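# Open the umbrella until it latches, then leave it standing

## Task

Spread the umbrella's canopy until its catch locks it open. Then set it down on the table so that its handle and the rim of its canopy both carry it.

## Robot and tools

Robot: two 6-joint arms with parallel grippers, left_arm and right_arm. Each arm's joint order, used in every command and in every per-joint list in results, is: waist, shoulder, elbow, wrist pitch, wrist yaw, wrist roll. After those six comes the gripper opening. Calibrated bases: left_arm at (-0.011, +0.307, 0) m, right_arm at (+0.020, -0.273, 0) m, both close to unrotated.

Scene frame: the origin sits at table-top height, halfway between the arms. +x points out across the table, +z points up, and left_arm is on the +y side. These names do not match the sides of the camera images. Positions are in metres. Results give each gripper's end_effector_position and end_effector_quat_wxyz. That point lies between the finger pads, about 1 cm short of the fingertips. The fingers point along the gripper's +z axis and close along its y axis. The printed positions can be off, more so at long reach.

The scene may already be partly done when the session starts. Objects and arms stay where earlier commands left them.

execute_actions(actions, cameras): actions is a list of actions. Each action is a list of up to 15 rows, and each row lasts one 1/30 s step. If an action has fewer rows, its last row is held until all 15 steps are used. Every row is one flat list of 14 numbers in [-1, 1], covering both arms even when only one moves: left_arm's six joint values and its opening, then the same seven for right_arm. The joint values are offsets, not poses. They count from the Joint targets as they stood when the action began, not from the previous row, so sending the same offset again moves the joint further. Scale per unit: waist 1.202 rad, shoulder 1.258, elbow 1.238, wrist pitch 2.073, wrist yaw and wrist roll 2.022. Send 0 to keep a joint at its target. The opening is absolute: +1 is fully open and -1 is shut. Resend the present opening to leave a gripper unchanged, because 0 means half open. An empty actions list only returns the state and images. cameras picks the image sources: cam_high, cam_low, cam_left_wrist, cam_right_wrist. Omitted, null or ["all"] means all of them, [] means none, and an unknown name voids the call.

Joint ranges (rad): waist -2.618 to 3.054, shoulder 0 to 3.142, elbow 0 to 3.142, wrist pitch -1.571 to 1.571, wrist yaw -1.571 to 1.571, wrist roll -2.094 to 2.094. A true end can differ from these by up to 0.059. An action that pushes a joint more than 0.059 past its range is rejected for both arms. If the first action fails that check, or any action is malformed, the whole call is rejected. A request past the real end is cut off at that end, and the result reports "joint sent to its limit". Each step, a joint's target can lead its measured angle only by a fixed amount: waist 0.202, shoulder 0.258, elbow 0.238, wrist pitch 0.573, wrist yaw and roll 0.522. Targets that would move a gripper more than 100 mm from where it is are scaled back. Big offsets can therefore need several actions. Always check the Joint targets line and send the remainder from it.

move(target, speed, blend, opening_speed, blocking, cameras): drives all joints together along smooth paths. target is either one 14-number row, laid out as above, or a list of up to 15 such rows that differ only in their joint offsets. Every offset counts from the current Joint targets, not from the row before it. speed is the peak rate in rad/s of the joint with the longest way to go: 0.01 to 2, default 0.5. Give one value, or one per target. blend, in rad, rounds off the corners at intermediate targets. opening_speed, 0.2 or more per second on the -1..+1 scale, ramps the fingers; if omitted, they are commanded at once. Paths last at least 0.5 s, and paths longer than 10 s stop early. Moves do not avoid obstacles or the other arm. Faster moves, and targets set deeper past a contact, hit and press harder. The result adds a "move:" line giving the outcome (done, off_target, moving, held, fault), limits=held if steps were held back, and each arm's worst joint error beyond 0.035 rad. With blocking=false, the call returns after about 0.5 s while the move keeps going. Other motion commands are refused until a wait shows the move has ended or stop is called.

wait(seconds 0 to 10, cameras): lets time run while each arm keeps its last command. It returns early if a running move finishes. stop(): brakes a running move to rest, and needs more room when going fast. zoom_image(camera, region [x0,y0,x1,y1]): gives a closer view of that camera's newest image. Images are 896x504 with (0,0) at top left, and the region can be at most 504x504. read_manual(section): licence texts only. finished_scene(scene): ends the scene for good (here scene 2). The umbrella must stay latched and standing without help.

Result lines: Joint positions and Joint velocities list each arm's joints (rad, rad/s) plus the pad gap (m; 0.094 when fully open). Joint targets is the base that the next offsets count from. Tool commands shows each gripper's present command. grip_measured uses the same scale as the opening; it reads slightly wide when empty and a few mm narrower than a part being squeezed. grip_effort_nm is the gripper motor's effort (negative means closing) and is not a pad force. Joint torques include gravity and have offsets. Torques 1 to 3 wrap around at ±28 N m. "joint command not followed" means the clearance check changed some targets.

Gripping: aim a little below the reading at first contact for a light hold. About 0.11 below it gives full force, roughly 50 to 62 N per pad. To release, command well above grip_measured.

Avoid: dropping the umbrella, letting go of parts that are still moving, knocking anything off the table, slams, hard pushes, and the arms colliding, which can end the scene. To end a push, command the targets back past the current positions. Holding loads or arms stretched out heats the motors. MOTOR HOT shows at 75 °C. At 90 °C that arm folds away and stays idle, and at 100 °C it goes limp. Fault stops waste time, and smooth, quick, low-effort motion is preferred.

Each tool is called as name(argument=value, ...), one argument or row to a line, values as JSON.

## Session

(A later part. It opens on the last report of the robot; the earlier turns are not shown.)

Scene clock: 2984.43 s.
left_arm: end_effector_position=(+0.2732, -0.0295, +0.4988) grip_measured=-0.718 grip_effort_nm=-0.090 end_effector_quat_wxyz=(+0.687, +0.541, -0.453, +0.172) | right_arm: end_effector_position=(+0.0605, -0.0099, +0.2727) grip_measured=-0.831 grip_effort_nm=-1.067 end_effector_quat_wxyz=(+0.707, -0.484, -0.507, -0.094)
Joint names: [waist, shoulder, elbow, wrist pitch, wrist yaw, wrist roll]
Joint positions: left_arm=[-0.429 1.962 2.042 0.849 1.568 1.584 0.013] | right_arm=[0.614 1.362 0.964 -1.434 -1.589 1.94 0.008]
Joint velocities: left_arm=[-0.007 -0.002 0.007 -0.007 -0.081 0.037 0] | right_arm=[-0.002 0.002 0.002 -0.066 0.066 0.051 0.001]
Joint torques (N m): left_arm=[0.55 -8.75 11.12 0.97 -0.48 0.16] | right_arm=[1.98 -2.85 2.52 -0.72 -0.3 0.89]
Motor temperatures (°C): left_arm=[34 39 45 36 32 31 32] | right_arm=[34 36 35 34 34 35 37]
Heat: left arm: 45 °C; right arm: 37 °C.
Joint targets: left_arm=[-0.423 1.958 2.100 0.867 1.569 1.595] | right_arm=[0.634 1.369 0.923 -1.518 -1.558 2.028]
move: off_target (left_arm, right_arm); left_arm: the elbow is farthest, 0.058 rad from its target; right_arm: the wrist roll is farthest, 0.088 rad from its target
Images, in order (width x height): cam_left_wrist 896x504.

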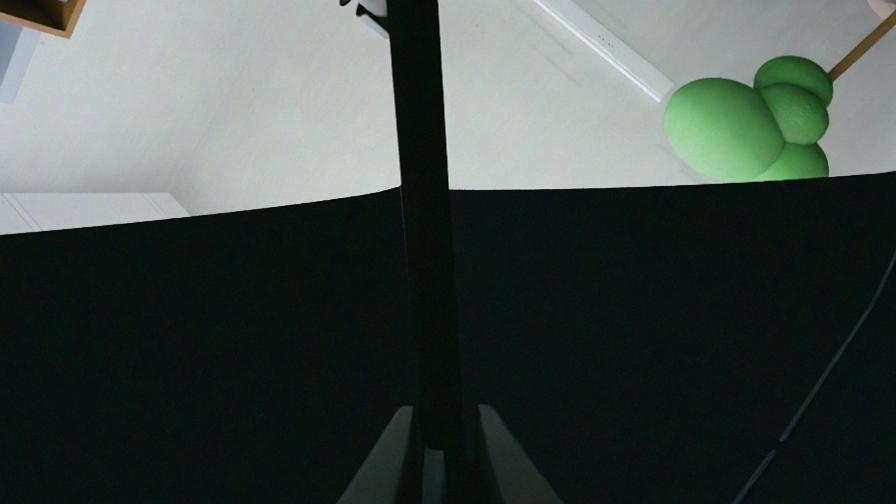

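execute_actions(
  actions=[],
  cameras=["cam_high","cam_low","cam_left_wrist"],
)

zoom_image(
  camera="cam_left_wrist",
  region=[380, 400, 500, 504],
)

Scene clock: 3005.77 s.
left_arm: end_effector_position=(+0.2732, -0.0295, +0.4988) grip_measured=-0.718 grip_effort_nm=-0.095 end_effector_quat_wxyz=(+0.687, +0.541, -0.453, +0.172) | right_arm: end_effector_position=(+0.0605, -0.0099, +0.2727) grip_measured=-0.831 grip_effort_nm=-1.057 end_effector_quat_wxyz=(+0.707, -0.484, -0.507, -0.094)
Joint names: [waist, shoulder, elbow, wrist pitch, wrist yaw, wrist roll]
Joint positions: left_arm=[-0.429 1.962 2.042 0.849 1.568 1.584 0.013] | right_arm=[0.614 1.362 0.964 -1.434 -1.589 1.94 0.008]
Joint velocities: left_arm=[-0.027 -0.017 0.007 0.037 -0.037 -0.007 0] | right_arm=[-0.012 0.007 0.002 -0.051 0.037 -0.007 0]
Joint torques (N m): left_arm=[0.55 -8.75 11.12 0.97 -0.48 0.16] | right_arm=[2 -2.84 2.51 -0.69 -0.29 0.88]
Motor temperatures (°C): left_arm=[34 40 42 36 32 31 32] | right_arm=[34 36 35 34 34 36 37]
Heat: left arm: 42 °C; right arm: 37 °C.
Joint targets: left_arm=[-0.423 1.958 2.100 0.867 1.569 1.594] | right_arm=[0.634 1.369 0.923 -1.518 -1.558 2.028]
Tool commands: left_gripper/opening=-0.72 right_gripper/opening=-0.95
Images, in order (width x height): cam_high 896x504, cam_low 896x504, cam_left_wrist 896x504.

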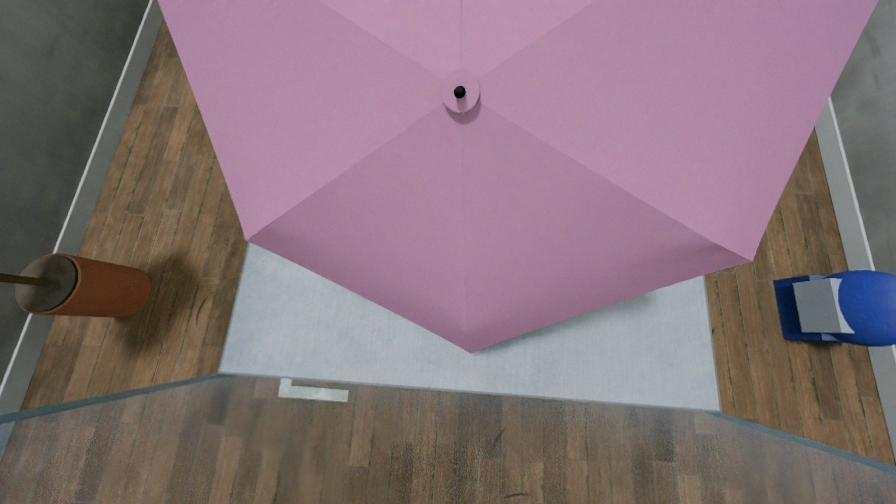

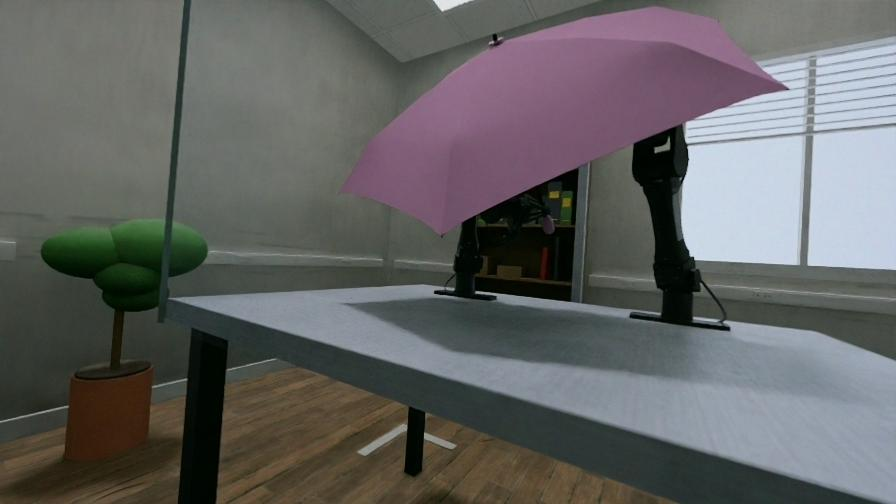

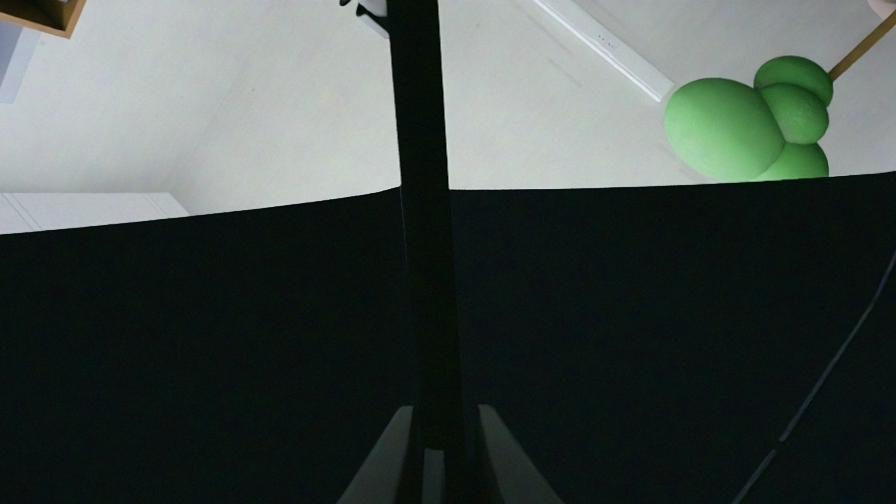

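Scaled by 4.200 from the camera's 896x504 image, which has a finer 1280x720 frame.

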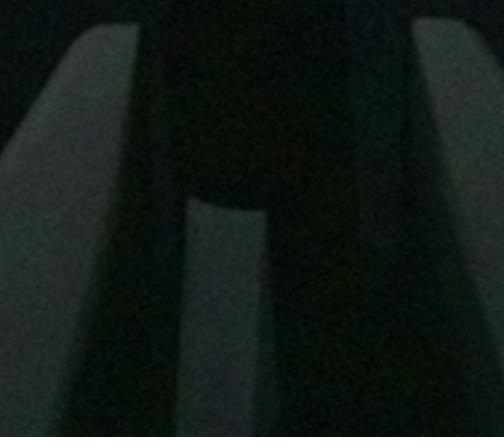

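move(
  target=[-0.0062,-0.0344,-0.0794,0.0265,0,0,-0.72,0,0,0,0,0,0,-0.95],
  speed=0.12,
  cameras=["cam_high","cam_left_wrist"],
)

zoom_image(
  camera="cam_left_wrist",
  region=[380, 400, 500, 504],
)

Scene clock: 3032.23 s.
left_arm: end_effector_position=(+0.2755, -0.0307, +0.4898) grip_measured=-0.718 grip_effort_nm=-0.095 end_effector_quat_wxyz=(+0.686, +0.540, -0.455, +0.174) | right_arm: end_effector_position=(+0.0583, -0.0104, +0.2702) grip_measured=-0.831 grip_effort_nm=-1.057 end_effector_quat_wxyz=(+0.708, -0.486, -0.505, -0.088)
Joint names: [waist, shoulder, elbow, wrist pitch, wrist yaw, wrist roll]
Joint positions: left_arm=[-0.429 1.962 2.003 0.892 1.568 1.585 0.013] | right_arm=[0.619 1.362 0.954 -1.434 -1.589 1.941 0.008]
Joint velocities: left_arm=[-0.002 -0.002 0.007 -0.022 0.081 0.007 -0.001] | right_arm=[0.002 -0.017 0.012 -0.081 0.007 0.051 0.001]
Joint torques (N m): left_arm=[-0.09 -12.16 6.23 1.09 -0.48 0.15] | right_arm=[1.52 -2.81 3.44 -0.72 -0.29 0.87]
Motor temperatures (°C): left_arm=[34 41 42 36 32 31 32] | right_arm=[34 35 35 34 34 36 37]
Heat: left arm: 42 °C; right arm: 37 °C.
Joint targets: left_arm=[-0.430 1.915 2.002 0.922 1.569 1.594] | right_arm=[0.634 1.369 0.924 -1.518 -1.558 2.027]
move: off_target (left_arm, right_arm); left_arm: the shoulder is farthest, 0.048 rad from its target; right_arm: the wrist roll is farthest, 0.087 rad from its target
Images, in order (width x height): cam_high 896x504, cam_left_wrist 896x504.

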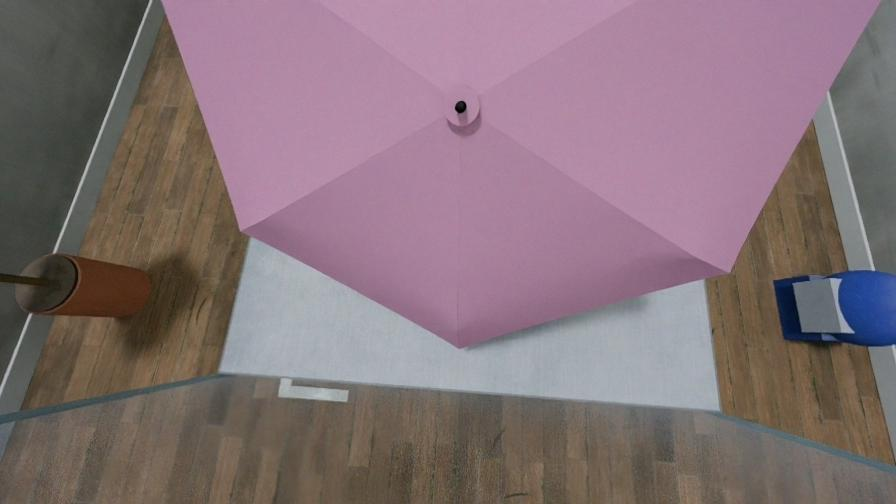

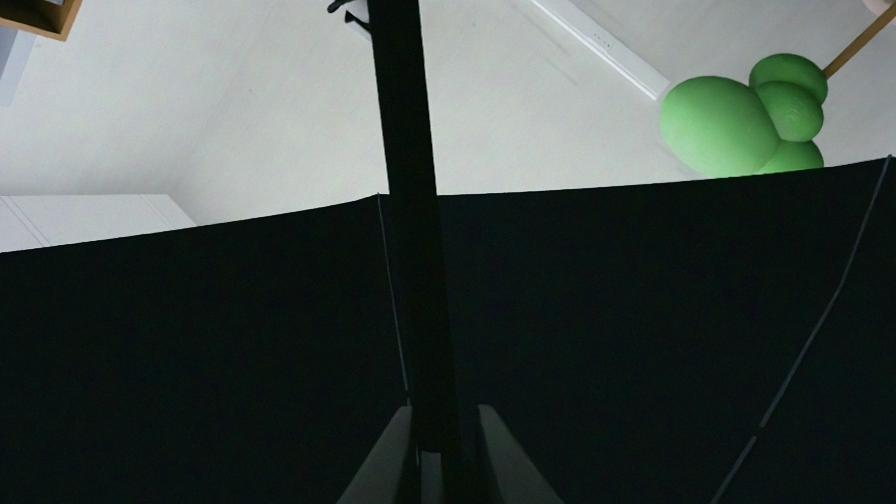

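Scaled by 4.200 from the camera's 896x504 image, which has a finer 1280x720 frame.

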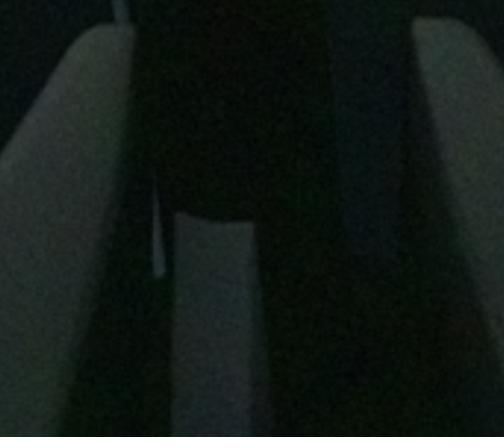

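move(
  target=[-0.0062,-0.0344,-0.0565,0.0135,0,0,-0.72,0,0,0,0,0,0,-0.95],
  speed=0.12,
  cameras=["cam_high","cam_left_wrist"],
)

zoom_image(
  camera="cam_left_wrist",
  region=[380, 400, 500, 504],
)

Scene clock: 3036.77 s.
left_arm: end_effector_position=(+0.2675, -0.0268, +0.4881) grip_measured=-0.718 grip_effort_nm=-0.090 end_effector_quat_wxyz=(+0.686, +0.538, -0.457, +0.176) | right_arm: end_effector_position=(+0.0556, -0.0110, +0.2659) grip_measured=-0.831 grip_effort_nm=-1.062 end_effector_quat_wxyz=(+0.700, -0.489, -0.514, -0.082)
Joint names: [waist, shoulder, elbow, wrist pitch, wrist yaw, wrist roll]
Joint positions: left_arm=[-0.429 1.921 1.938 0.922 1.568 1.588 0.013] | right_arm=[0.626 1.362 0.954 -1.435 -1.564 1.943 0.008]
Joint velocities: left_arm=[-0.012 -0.017 0.007 -0.007 -0.007 -0.051 -0.001] | right_arm=[0.012 0.022 -0.002 0.051 -0.037 -0.007 0]
Joint torques (N m): left_arm=[-0.73 -12 5.9 1.06 -0.48 0.12] | right_arm=[0.83 -2.84 3.41 -0.71 -0.55 0.85]
Motor temperatures (°C): left_arm=[34 41 41 36 32 31 32] | right_arm=[34 35 35 34 34 36 37]
Heat: left arm: 41 °C; right arm: 37 °C.
Joint targets: left_arm=[-0.438 1.872 1.932 0.950 1.569 1.595] | right_arm=[0.634 1.369 0.924 -1.518 -1.558 2.028]
move: off_target (left_arm, right_arm); left_arm: the shoulder is farthest, 0.049 rad from its target; right_arm: the wrist roll is farthest, 0.084 rad from its target
Images, in order (width x height): cam_high 896x504, cam_left_wrist 896x504.

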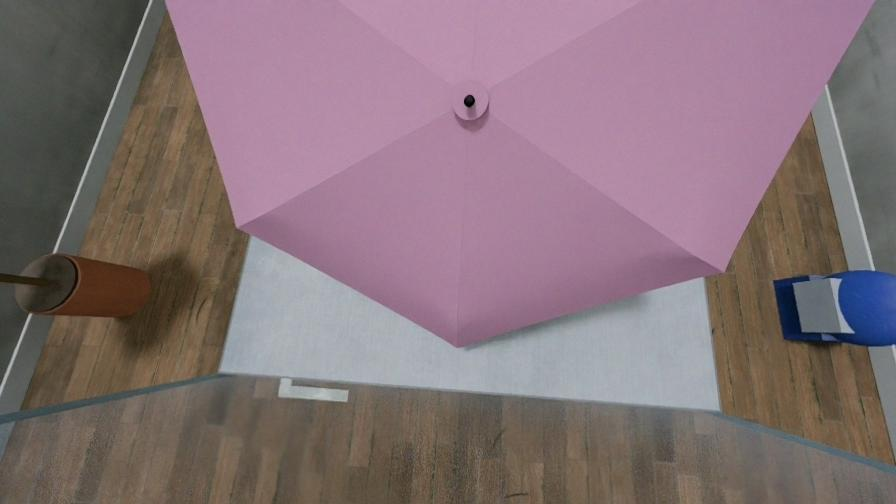

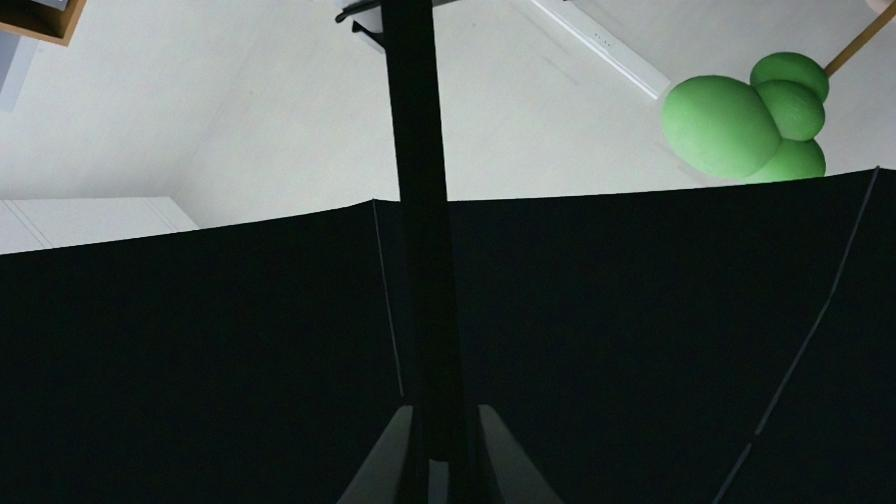

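Scaled by 4.200 from the camera's 896x504 image, which has a finer 1280x720 frame.

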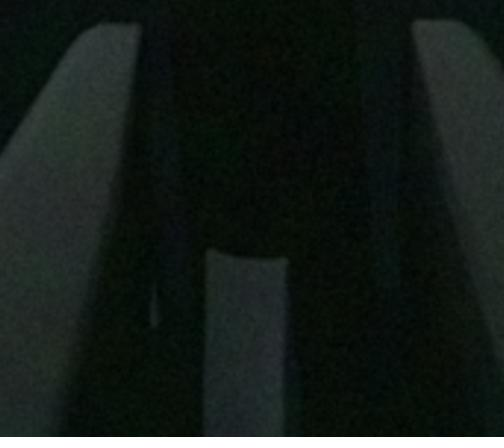

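move(
  target=[-0.0077,-0.0430,-0.0900,0.0285,0,0,-0.72,0,0,0,0,0,0,-0.95],
  speed=0.12,
  cameras=["cam_high","cam_left_wrist"],
)

zoom_image(
  camera="cam_left_wrist",
  region=[380, 400, 500, 504],
)

Scene clock: 3040.87 s.
left_arm: end_effector_position=(+0.2572, -0.0218, +0.4801) grip_measured=-0.718 grip_effort_nm=-0.090 end_effector_quat_wxyz=(+0.685, +0.536, -0.459, +0.179) | right_arm: end_effector_position=(+0.0522, -0.0127, +0.2594) grip_measured=-0.831 grip_effort_nm=-1.067 end_effector_quat_wxyz=(+0.692, -0.496, -0.520, -0.071)
Joint names: [waist, shoulder, elbow, wrist pitch, wrist yaw, wrist roll]
Joint positions: left_arm=[-0.429 1.865 1.829 0.981 1.568 1.589 0.013] | right_arm=[0.631 1.362 0.945 -1.441 -1.537 1.943 0.008]
Joint velocities: left_arm=[0.002 -0.012 -0.012 0.007 0.007 0.051 0] | right_arm=[-0.007 0.007 0.002 0.007 -0.037 -0.037 0.001]
Joint torques (N m): left_arm=[-1.55 -11.48 5.75 1.04 -0.48 0.11] | right_arm=[0.32 -2.84 4.15 -0.67 -0.85 0.85]
Motor temperatures (°C): left_arm=[34 41 41 36 32 31 32] | right_arm=[34 35 35 34 34 36 37]
Heat: left arm: 41 °C; right arm: 37 °C.
Joint targets: left_arm=[-0.447 1.817 1.820 1.009 1.569 1.594] | right_arm=[0.634 1.369 0.924 -1.518 -1.558 2.028]
move: off_target (left_arm, right_arm); left_arm: the shoulder is farthest, 0.047 rad from its target; right_arm: the wrist roll is farthest, 0.085 rad from its target
Images, in order (width x height): cam_high 896x504, cam_left_wrist 896x504.

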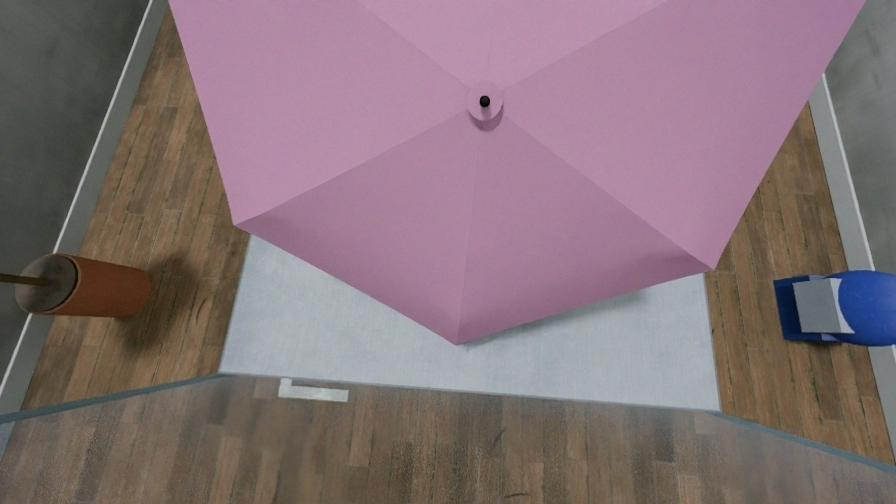

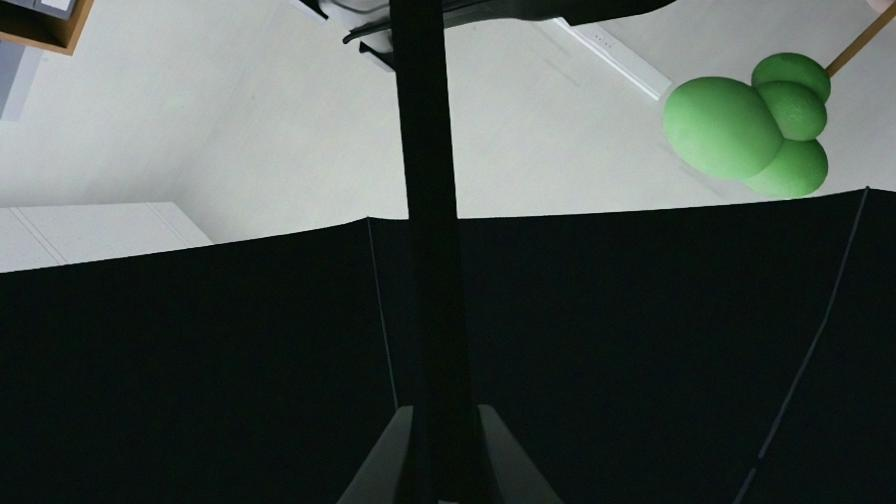

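Scaled by 4.200 from the camera's 896x504 image, which has a finer 1280x720 frame.

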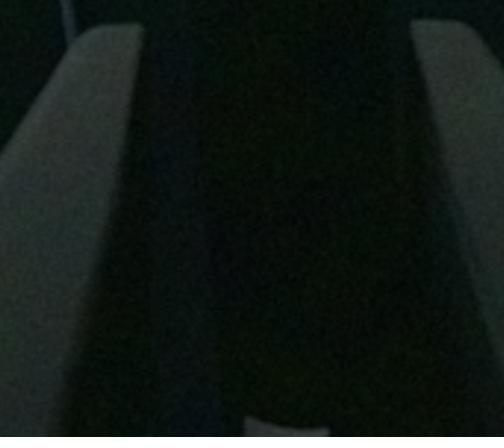

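move(
  target=[-0.0077,-0.0430,-0.0900,0.0285,0,0,-0.72,0,0,0,0,0,0,-0.95],
  speed=0.12,
  cameras=["cam_high","cam_low","cam_left_wrist"],
)

Scene clock: 3046.23 s.
left_arm: end_effector_position=(+0.2452, -0.0183, +0.4700) grip_measured=-0.718 grip_effort_nm=-0.095 end_effector_quat_wxyz=(+0.685, +0.535, -0.461, +0.177) | right_arm: end_effector_position=(+0.0498, -0.0141, +0.2556) grip_measured=-0.831 grip_effort_nm=-1.057 end_effector_quat_wxyz=(+0.685, -0.505, -0.522, -0.058)
Joint names: [waist, shoulder, elbow, wrist pitch, wrist yaw, wrist roll]
Joint positions: left_arm=[-0.434 1.81 1.719 1.037 1.568 1.59 0.013] | right_arm=[0.634 1.362 0.945 -1.454 -1.513 1.954 0.008]
Joint velocities: left_arm=[-0.007 -0.007 0.017 -0.095 0.051 -0.022 0] | right_arm=[0.012 0.012 0.007 -0.066 -0.037 0.037 0]
Joint torques (N m): left_arm=[-1.85 -11.11 5.75 1.07 -0.48 0.1] | right_arm=[-0.02 -2.81 4.12 -0.58 -1.12 0.74]
Motor temperatures (°C): left_arm=[34 41 41 36 32 31 32] | right_arm=[34 35 35 34 34 36 37]
Heat: left arm: 41 °C; right arm: 37 °C.
Joint targets: left_arm=[-0.456 1.763 1.709 1.068 1.569 1.595] | right_arm=[0.634 1.369 0.924 -1.518 -1.558 2.028]
move: off_target (left_arm, right_arm); left_arm: the shoulder is farthest, 0.048 rad from its target; right_arm: the wrist roll is farthest, 0.074 rad from its target
Images, in order (width x height): cam_high 896x504, cam_low 896x504, cam_left_wrist 896x504.

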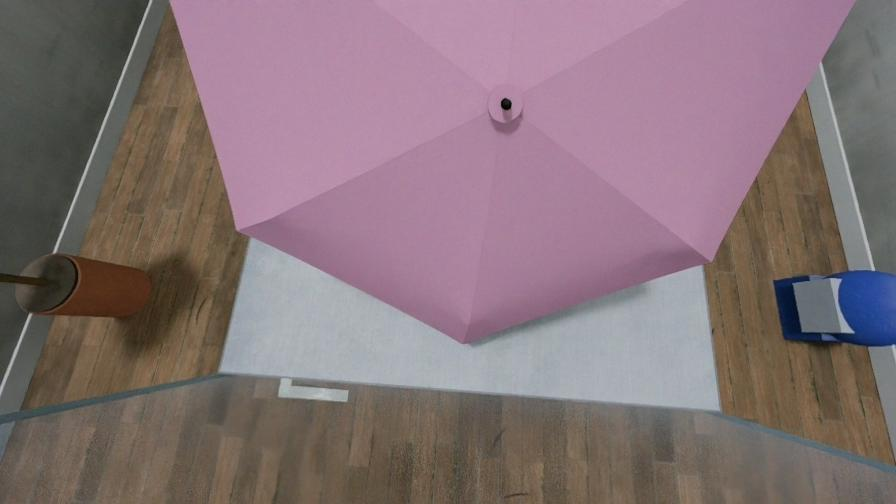

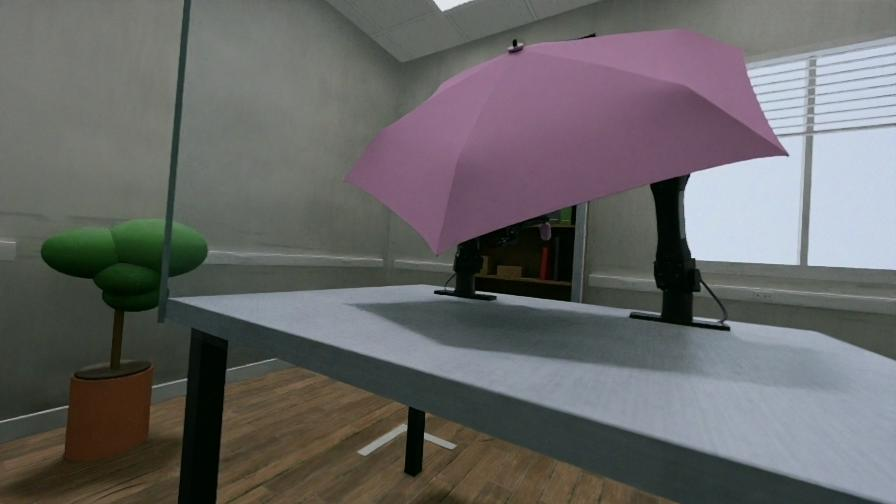

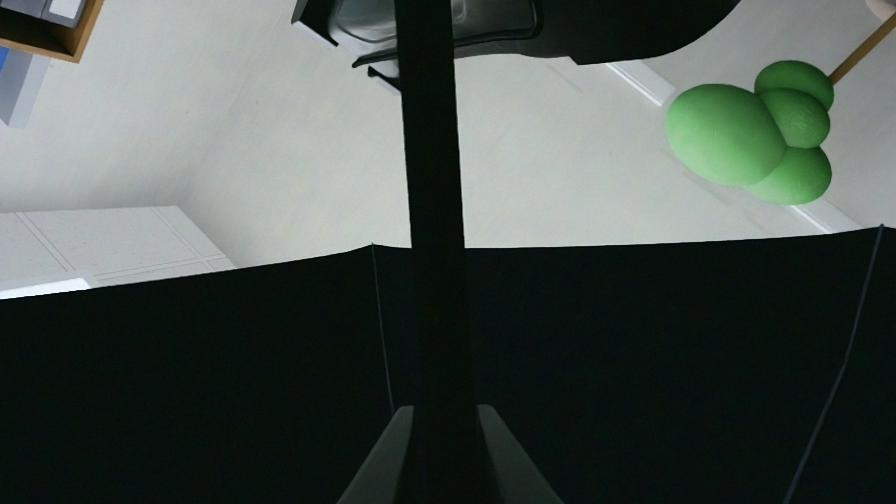

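move(
  target=[-0.0165,-0.0459,-0.1187,0.0430,0,0,-0.72,0,0,0,0,0,0,-0.95],
  speed=0.15,
  cameras=["cam_high","cam_low","cam_left_wrist"],
)

Scene clock: 3056.60 s.
left_arm: end_effector_position=(+0.2268, -0.0174, +0.4520) grip_measured=-0.718 grip_effort_nm=-0.095 end_effector_quat_wxyz=(+0.687, +0.530, -0.467, +0.171) | right_arm: end_effector_position=(+0.0460, -0.0166, +0.2502) grip_measured=-0.831 grip_effort_nm=-1.067 end_effector_quat_wxyz=(+0.677, -0.519, -0.521, -0.037)
Joint names: [waist, shoulder, elbow, wrist pitch, wrist yaw, wrist roll]
Joint positions: left_arm=[-0.455 1.751 1.574 1.124 1.568 1.59 0.013] | right_arm=[0.639 1.362 0.939 -1.472 -1.486 1.974 0.008]
Joint velocities: left_arm=[-0.012 -0.007 -0.007 -0.022 0.007 -0.007 0.001] | right_arm=[0.007 -0.012 -0.007 -0.066 -0.081 0.066 0]
Joint torques (N m): left_arm=[-1.77 -10.55 5.64 1.09 -0.49 0.11] | right_arm=[-0.43 -2.74 4.53 -0.46 -1.4 0.54]
Motor temperatures (°C): left_arm=[34 41 41 36 32 31 32] | right_arm=[34 35 35 34 34 36 37]
Heat: left arm: 41 °C; right arm: 37 °C.
Joint targets: left_arm=[-0.476 1.705 1.562 1.157 1.569 1.595] | right_arm=[0.634 1.369 0.924 -1.518 -1.558 2.027]
move: off_target (left_arm, right_arm); left_arm: the shoulder is farthest, 0.046 rad from its target; right_arm: the wrist yaw is farthest, 0.072 rad from its target
Images, in order (width x height): cam_high 896x504, cam_low 896x504, cam_left_wrist 896x504.

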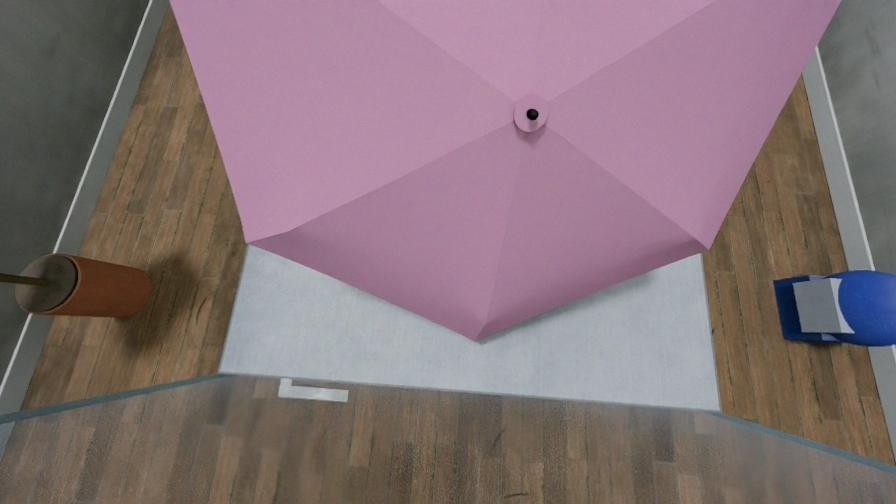

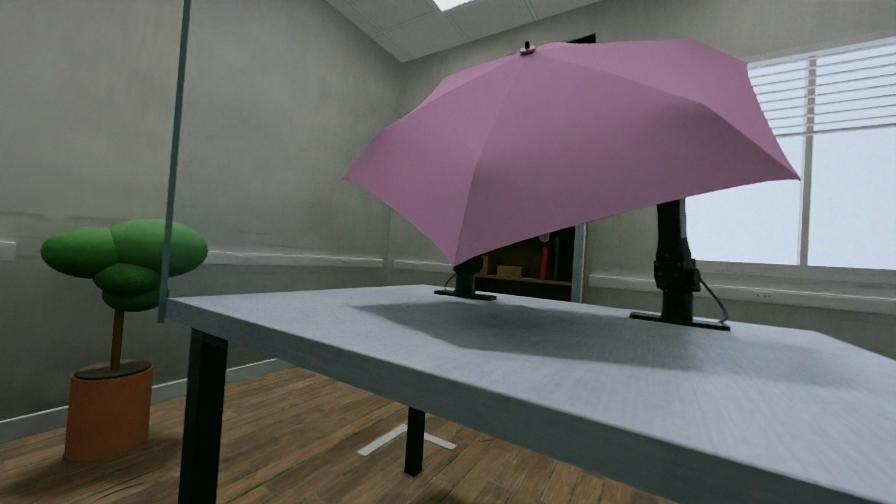

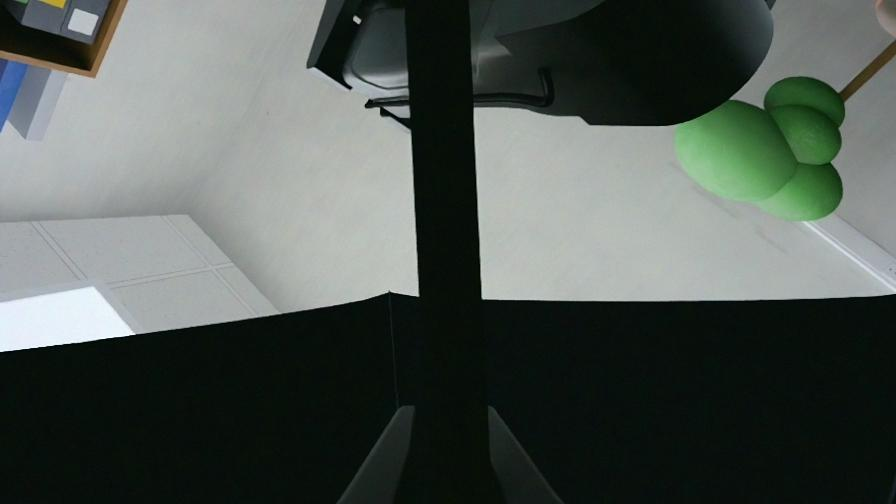

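move(
  target=[-0.0219,-0.0438,-0.1250,0.0481,0,0,-0.72,0,0,0,0,0,0,-0.95],
  speed=0.2,
  cameras=["cam_high","cam_low","cam_left_wrist"],
)

Scene clock: 3066.30 s.
left_arm: end_effector_position=(+0.2056, -0.0171, +0.4306) grip_measured=-0.718 grip_effort_nm=-0.100 end_effector_quat_wxyz=(+0.691, +0.523, -0.473, +0.162) | right_arm: end_effector_position=(+0.0439, -0.0180, +0.2480) grip_measured=-0.831 grip_effort_nm=-1.057 end_effector_quat_wxyz=(+0.672, -0.527, -0.520, -0.025)
Joint names: [waist, shoulder, elbow, wrist pitch, wrist yaw, wrist roll]
Joint positions: left_arm=[-0.483 1.694 1.421 1.22 1.563 1.59 0.013] | right_arm=[0.642 1.362 0.939 -1.485 -1.47 1.987 0.008]
Joint velocities: left_arm=[0.007 -0.002 -0.007 0.007 0.037 -0.037 0.001] | right_arm=[-0.007 -0.017 0.002 0.022 -0.007 -0.051 -0.001]
Joint torques (N m): left_arm=[-1.62 -9.98 5.53 1.15 -0.45 0.1] | right_arm=[-0.77 -2.76 4.52 -0.36 -1.58 0.42]
Motor temperatures (°C): left_arm=[34 42 41 36 32 31 32] | right_arm=[34 35 35 34 35 36 37]
Heat: left arm: 42 °C; right arm: 37 °C.
Joint targets: left_arm=[-0.502 1.650 1.407 1.257 1.569 1.595] | right_arm=[0.634 1.369 0.924 -1.518 -1.558 2.028]
move: off_target (left_arm, right_arm); left_arm: the shoulder is farthest, 0.045 rad from its target; right_arm: the wrist yaw is farthest, 0.088 rad from its target
Images, in order (width x height): cam_high 896x504, cam_low 896x504, cam_left_wrist 896x504.

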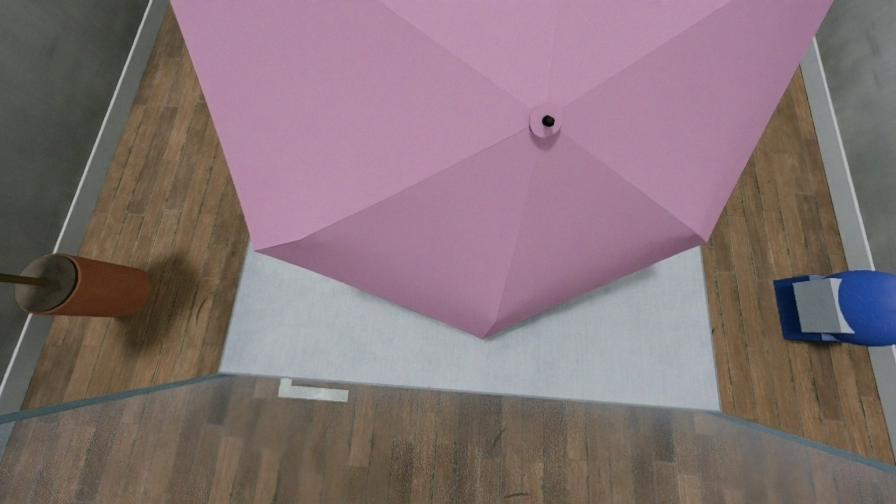

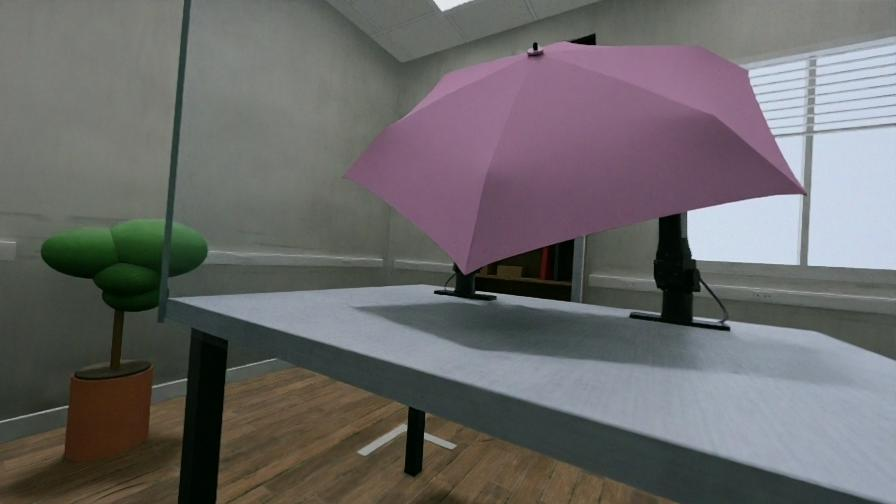

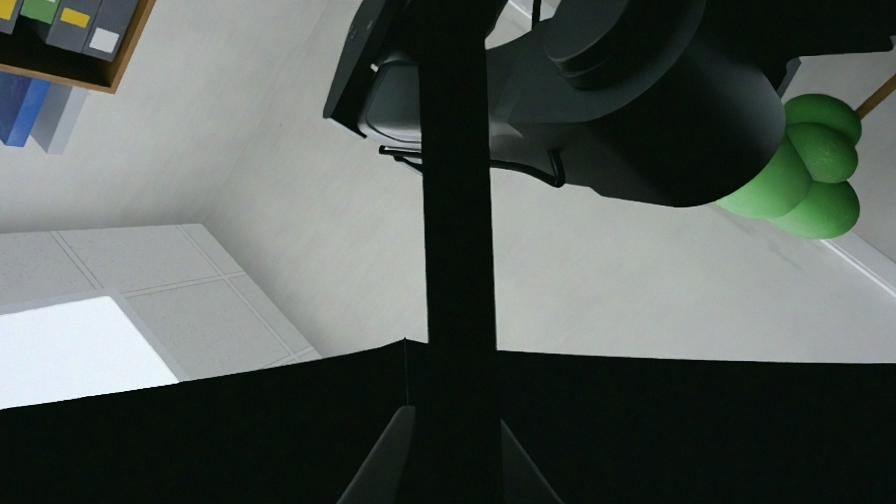

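move(
  target=[0,0,0,0,0,0,-0.95,0,0,0,0,0,0,-0.95],
  opening_speed=0.4,
  cameras=["cam_left_wrist"],
)

Scene clock: 3211.83 s.
left_arm: end_effector_position=(+0.2052, -0.0174, +0.4303) grip_measured=-0.900 grip_effort_nm=-1.033 end_effector_quat_wxyz=(+0.692, +0.527, -0.468, +0.155) | right_arm: end_effector_position=(+0.0437, -0.0182, +0.2472) grip_measured=-0.831 grip_effort_nm=-1.053 end_effector_quat_wxyz=(+0.671, -0.527, -0.521, -0.024)
Joint names: [waist, shoulder, elbow, wrist pitch, wrist yaw, wrist roll]
Joint positions: left_arm=[-0.484 1.694 1.421 1.217 1.564 1.573 0.005] | right_arm=[0.642 1.362 0.939 -1.485 -1.465 1.987 0.008]
Joint velocities: left_arm=[0.002 -0.002 0.002 -0.051 -0.022 -0.051 0] | right_arm=[-0.012 -0.007 0.017 -0.051 0.11 -0.11 0]
Joint torques (N m): left_arm=[-1.52 -9.98 5.5 1.17 -0.45 0.29] | right_arm=[-0.76 -2.74 4.56 -0.35 -1.63 0.41]
Motor temperatures (°C): left_arm=[34 42 41 36 32 31 31] | right_arm=[34 35 35 33 39 35 38]
Heat: left arm: 42 °C; right arm: 39 °C.
Joint targets: left_arm=[-0.502 1.650 1.407 1.257 1.569 1.595] | right_arm=[0.634 1.369 0.924 -1.518 -1.558 2.028]
move: off_target (left_arm, right_arm); left_arm: the shoulder is farthest, 0.044 rad from its target; right_arm: the wrist yaw is farthest, 0.093 rad from its target
Images, in order (width x height): cam_left_wrist 896x504.

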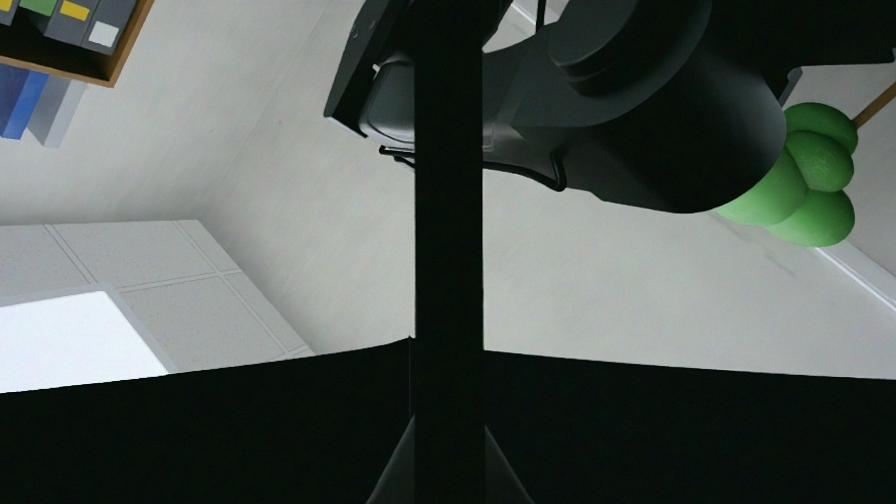

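move(
  target=[0,0,0,0,0,0,-0.95,0,0,0,0,0,0,-0.2],
  opening_speed=0.5,
  cameras=["cam_right_wrist","cam_left_wrist"],
)

Scene clock: 3217.93 s.
left_arm: end_effector_position=(+0.1954, -0.0171, +0.4355) grip_measured=-0.901 grip_effort_nm=-1.038 end_effector_quat_wxyz=(+0.687, +0.509, -0.489, +0.171) | right_arm: end_effector_position=(+0.0463, -0.0156, +0.2581) grip_measured=-0.202 grip_effort_nm=0.076 end_effector_quat_wxyz=(+0.693, -0.527, -0.492, -0.022)
Joint names: [waist, shoulder, elbow, wrist pitch, wrist yaw, wrist roll]
Joint positions: left_arm=[-0.497 1.68 1.421 1.245 1.568 1.594 0.005] | right_arm=[0.639 1.362 0.939 -1.493 -1.529 2.012 0.037]
Joint velocities: left_arm=[-0.002 -0.007 -0.027 -0.081 0.007 0.022 -0.001] | right_arm=[-0.027 0.012 -0.017 -0.066 0.037 0.007 0]
Joint torques (N m): left_arm=[-0.38 -8.73 5.48 0.83 -0.49 0.05] | right_arm=[-0.49 -2.74 4.53 -0.25 -0.91 0.16]
Motor temperatures (°C): left_arm=[34 42 41 36 32 31 31] | right_arm=[34 35 35 33 39 35 38]
Heat: left arm: 42 °C; right arm: 39 °C.
Joint targets: left_arm=[-0.502 1.650 1.407 1.257 1.569 1.595] | right_arm=[0.634 1.369 0.924 -1.518 -1.558 2.028]
move: done
Images, in order (width x height): cam_left_wrist 896x504, cam_right_wrist 896x504.

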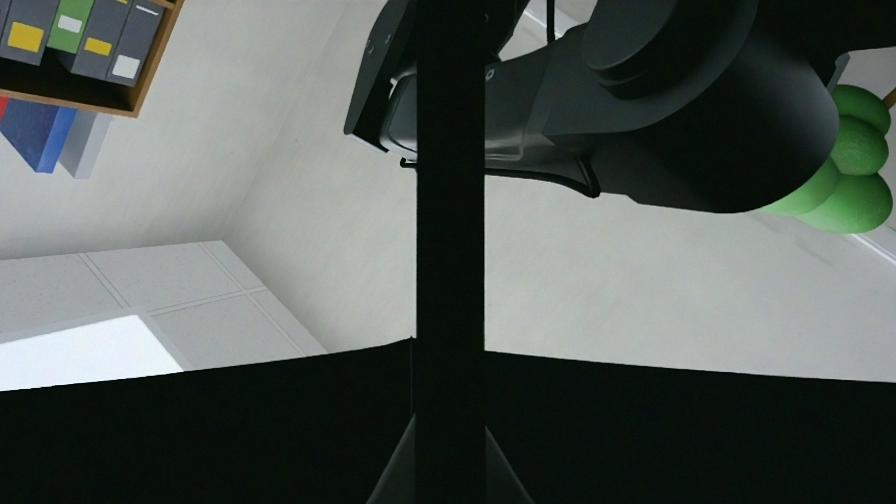

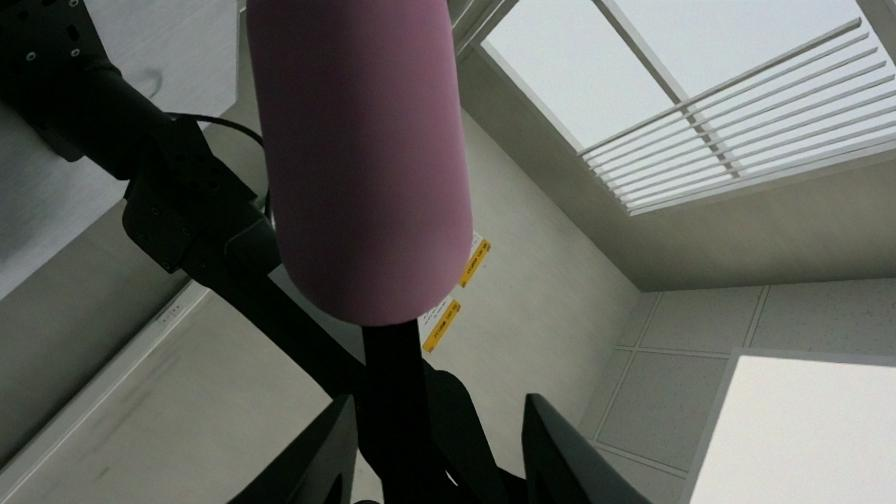

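move(
  target=[
    [0,0,0,0,0,0,-0.95,-0.1173,-0.0612,-0.0468,-0.0092,0,0,0.2],
    [0,0,0,0,0,0,-0.95,-0.2246,-0.1494,-0.1038,-0.0164,0,0,0.2],
  ],
  speed=0.2,
  blend=0.03,
  cameras=["cam_right_wrist","cam_left_wrist"],
)

Scene clock: 3229.37 s.
left_arm: end_effector_position=(+0.1953, -0.0171, +0.4355) grip_measured=-0.901 grip_effort_nm=-1.033 end_effector_quat_wxyz=(+0.687, +0.509, -0.489, +0.171) | right_arm: end_effector_position=(+0.0778, -0.0488, +0.2555) grip_measured=+0.198 grip_effort_nm=0.081 end_effector_quat_wxyz=(+0.684, -0.587, -0.418, -0.118)
Joint names: [waist, shoulder, elbow, wrist pitch, wrist yaw, wrist roll]
Joint positions: left_arm=[-0.497 1.68 1.421 1.245 1.568 1.594 0.005] | right_arm=[0.369 1.195 0.813 -1.527 -1.531 2.013 0.056]
Joint velocities: left_arm=[-0.002 -0.002 -0.002 -0.037 0.037 0.037 0.001] | right_arm=[0.002 -0.007 0.007 -0.022 0.022 -0.066 0]
Joint torques (N m): left_arm=[-0.36 -8.73 5.46 0.82 -0.5 0.05] | right_arm=[-0.53 -3.04 4.41 -0.25 -0.9 0.17]
Motor temperatures (°C): left_arm=[34 42 41 36 32 31 32] | right_arm=[34 35 34 33 38 35 37]
Heat: left arm: 42 °C; right arm: 38 °C.
Joint targets: left_arm=[-0.502 1.650 1.407 1.257 1.569 1.594] | right_arm=[0.364 1.181 0.795 -1.552 -1.558 2.028]
move: done
Images, in order (width x height): cam_left_wrist 896x504, cam_right_wrist 896x504.

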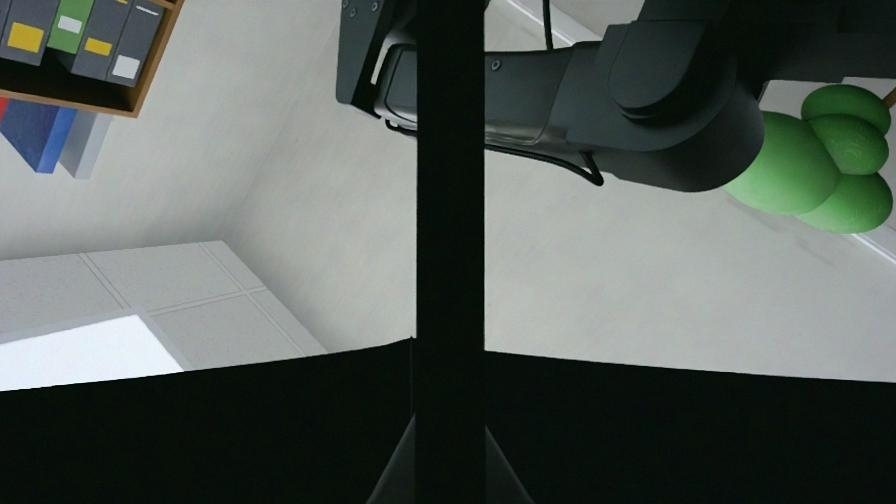

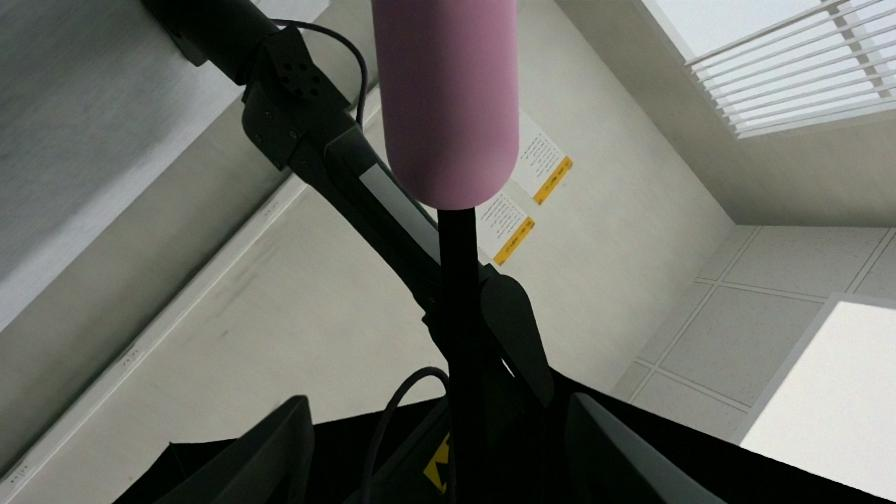

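execute_actions(
  actions=[],
  cameras=["cam_high", "cam_low"],
)

Scene clock: 3244.10 s.
left_arm: end_effector_position=(+0.1953, -0.0170, +0.4355) grip_measured=-0.901 grip_effort_nm=-1.048 end_effector_quat_wxyz=(+0.687, +0.509, -0.489, +0.171) | right_arm: end_effector_position=(+0.0777, -0.0488, +0.2555) grip_measured=+0.198 grip_effort_nm=0.076 end_effector_quat_wxyz=(+0.684, -0.587, -0.418, -0.117)
Joint names: [waist, shoulder, elbow, wrist pitch, wrist yaw, wrist roll]
Joint positions: left_arm=[-0.497 1.68 1.421 1.245 1.568 1.594 0.005] | right_arm=[0.369 1.195 0.813 -1.528 -1.531 2.013 0.056]
Joint velocities: left_arm=[-0.002 -0.002 -0.017 0.007 0.066 -0.022 0] | right_arm=[0.002 0.007 0.007 0.007 -0.022 -0.007 -0.001]
Joint torques (N m): left_arm=[-0.4 -8.72 5.49 0.82 -0.5 0.04] | right_arm=[-0.51 -3.06 4.42 -0.25 -0.9 0.16]
Motor temperatures (°C): left_arm=[34 41 41 36 32 31 32] | right_arm=[34 35 34 33 38 35 36]
Heat: left arm: 41 °C; right arm: 38 °C.
Joint targets: left_arm=[-0.502 1.650 1.407 1.257 1.569 1.594] | right_arm=[0.364 1.181 0.795 -1.552 -1.558 2.028]
Tool commands: left_gripper/opening=-0.95 right_gripper/opening=+0.2
Images, in order (width x height): cam_high 896x504, cam_low 896x504.

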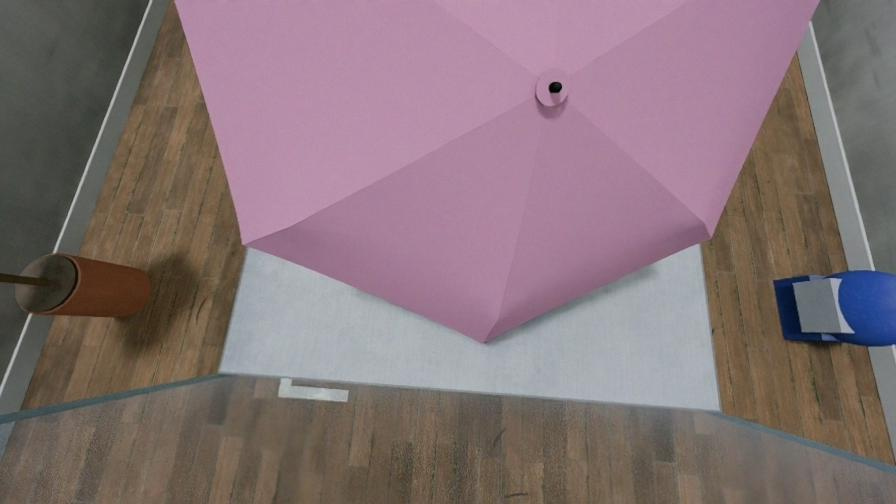

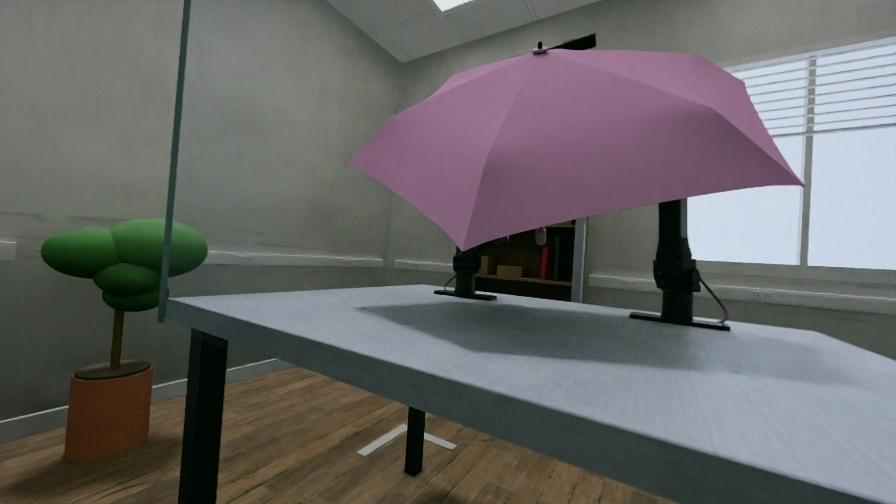

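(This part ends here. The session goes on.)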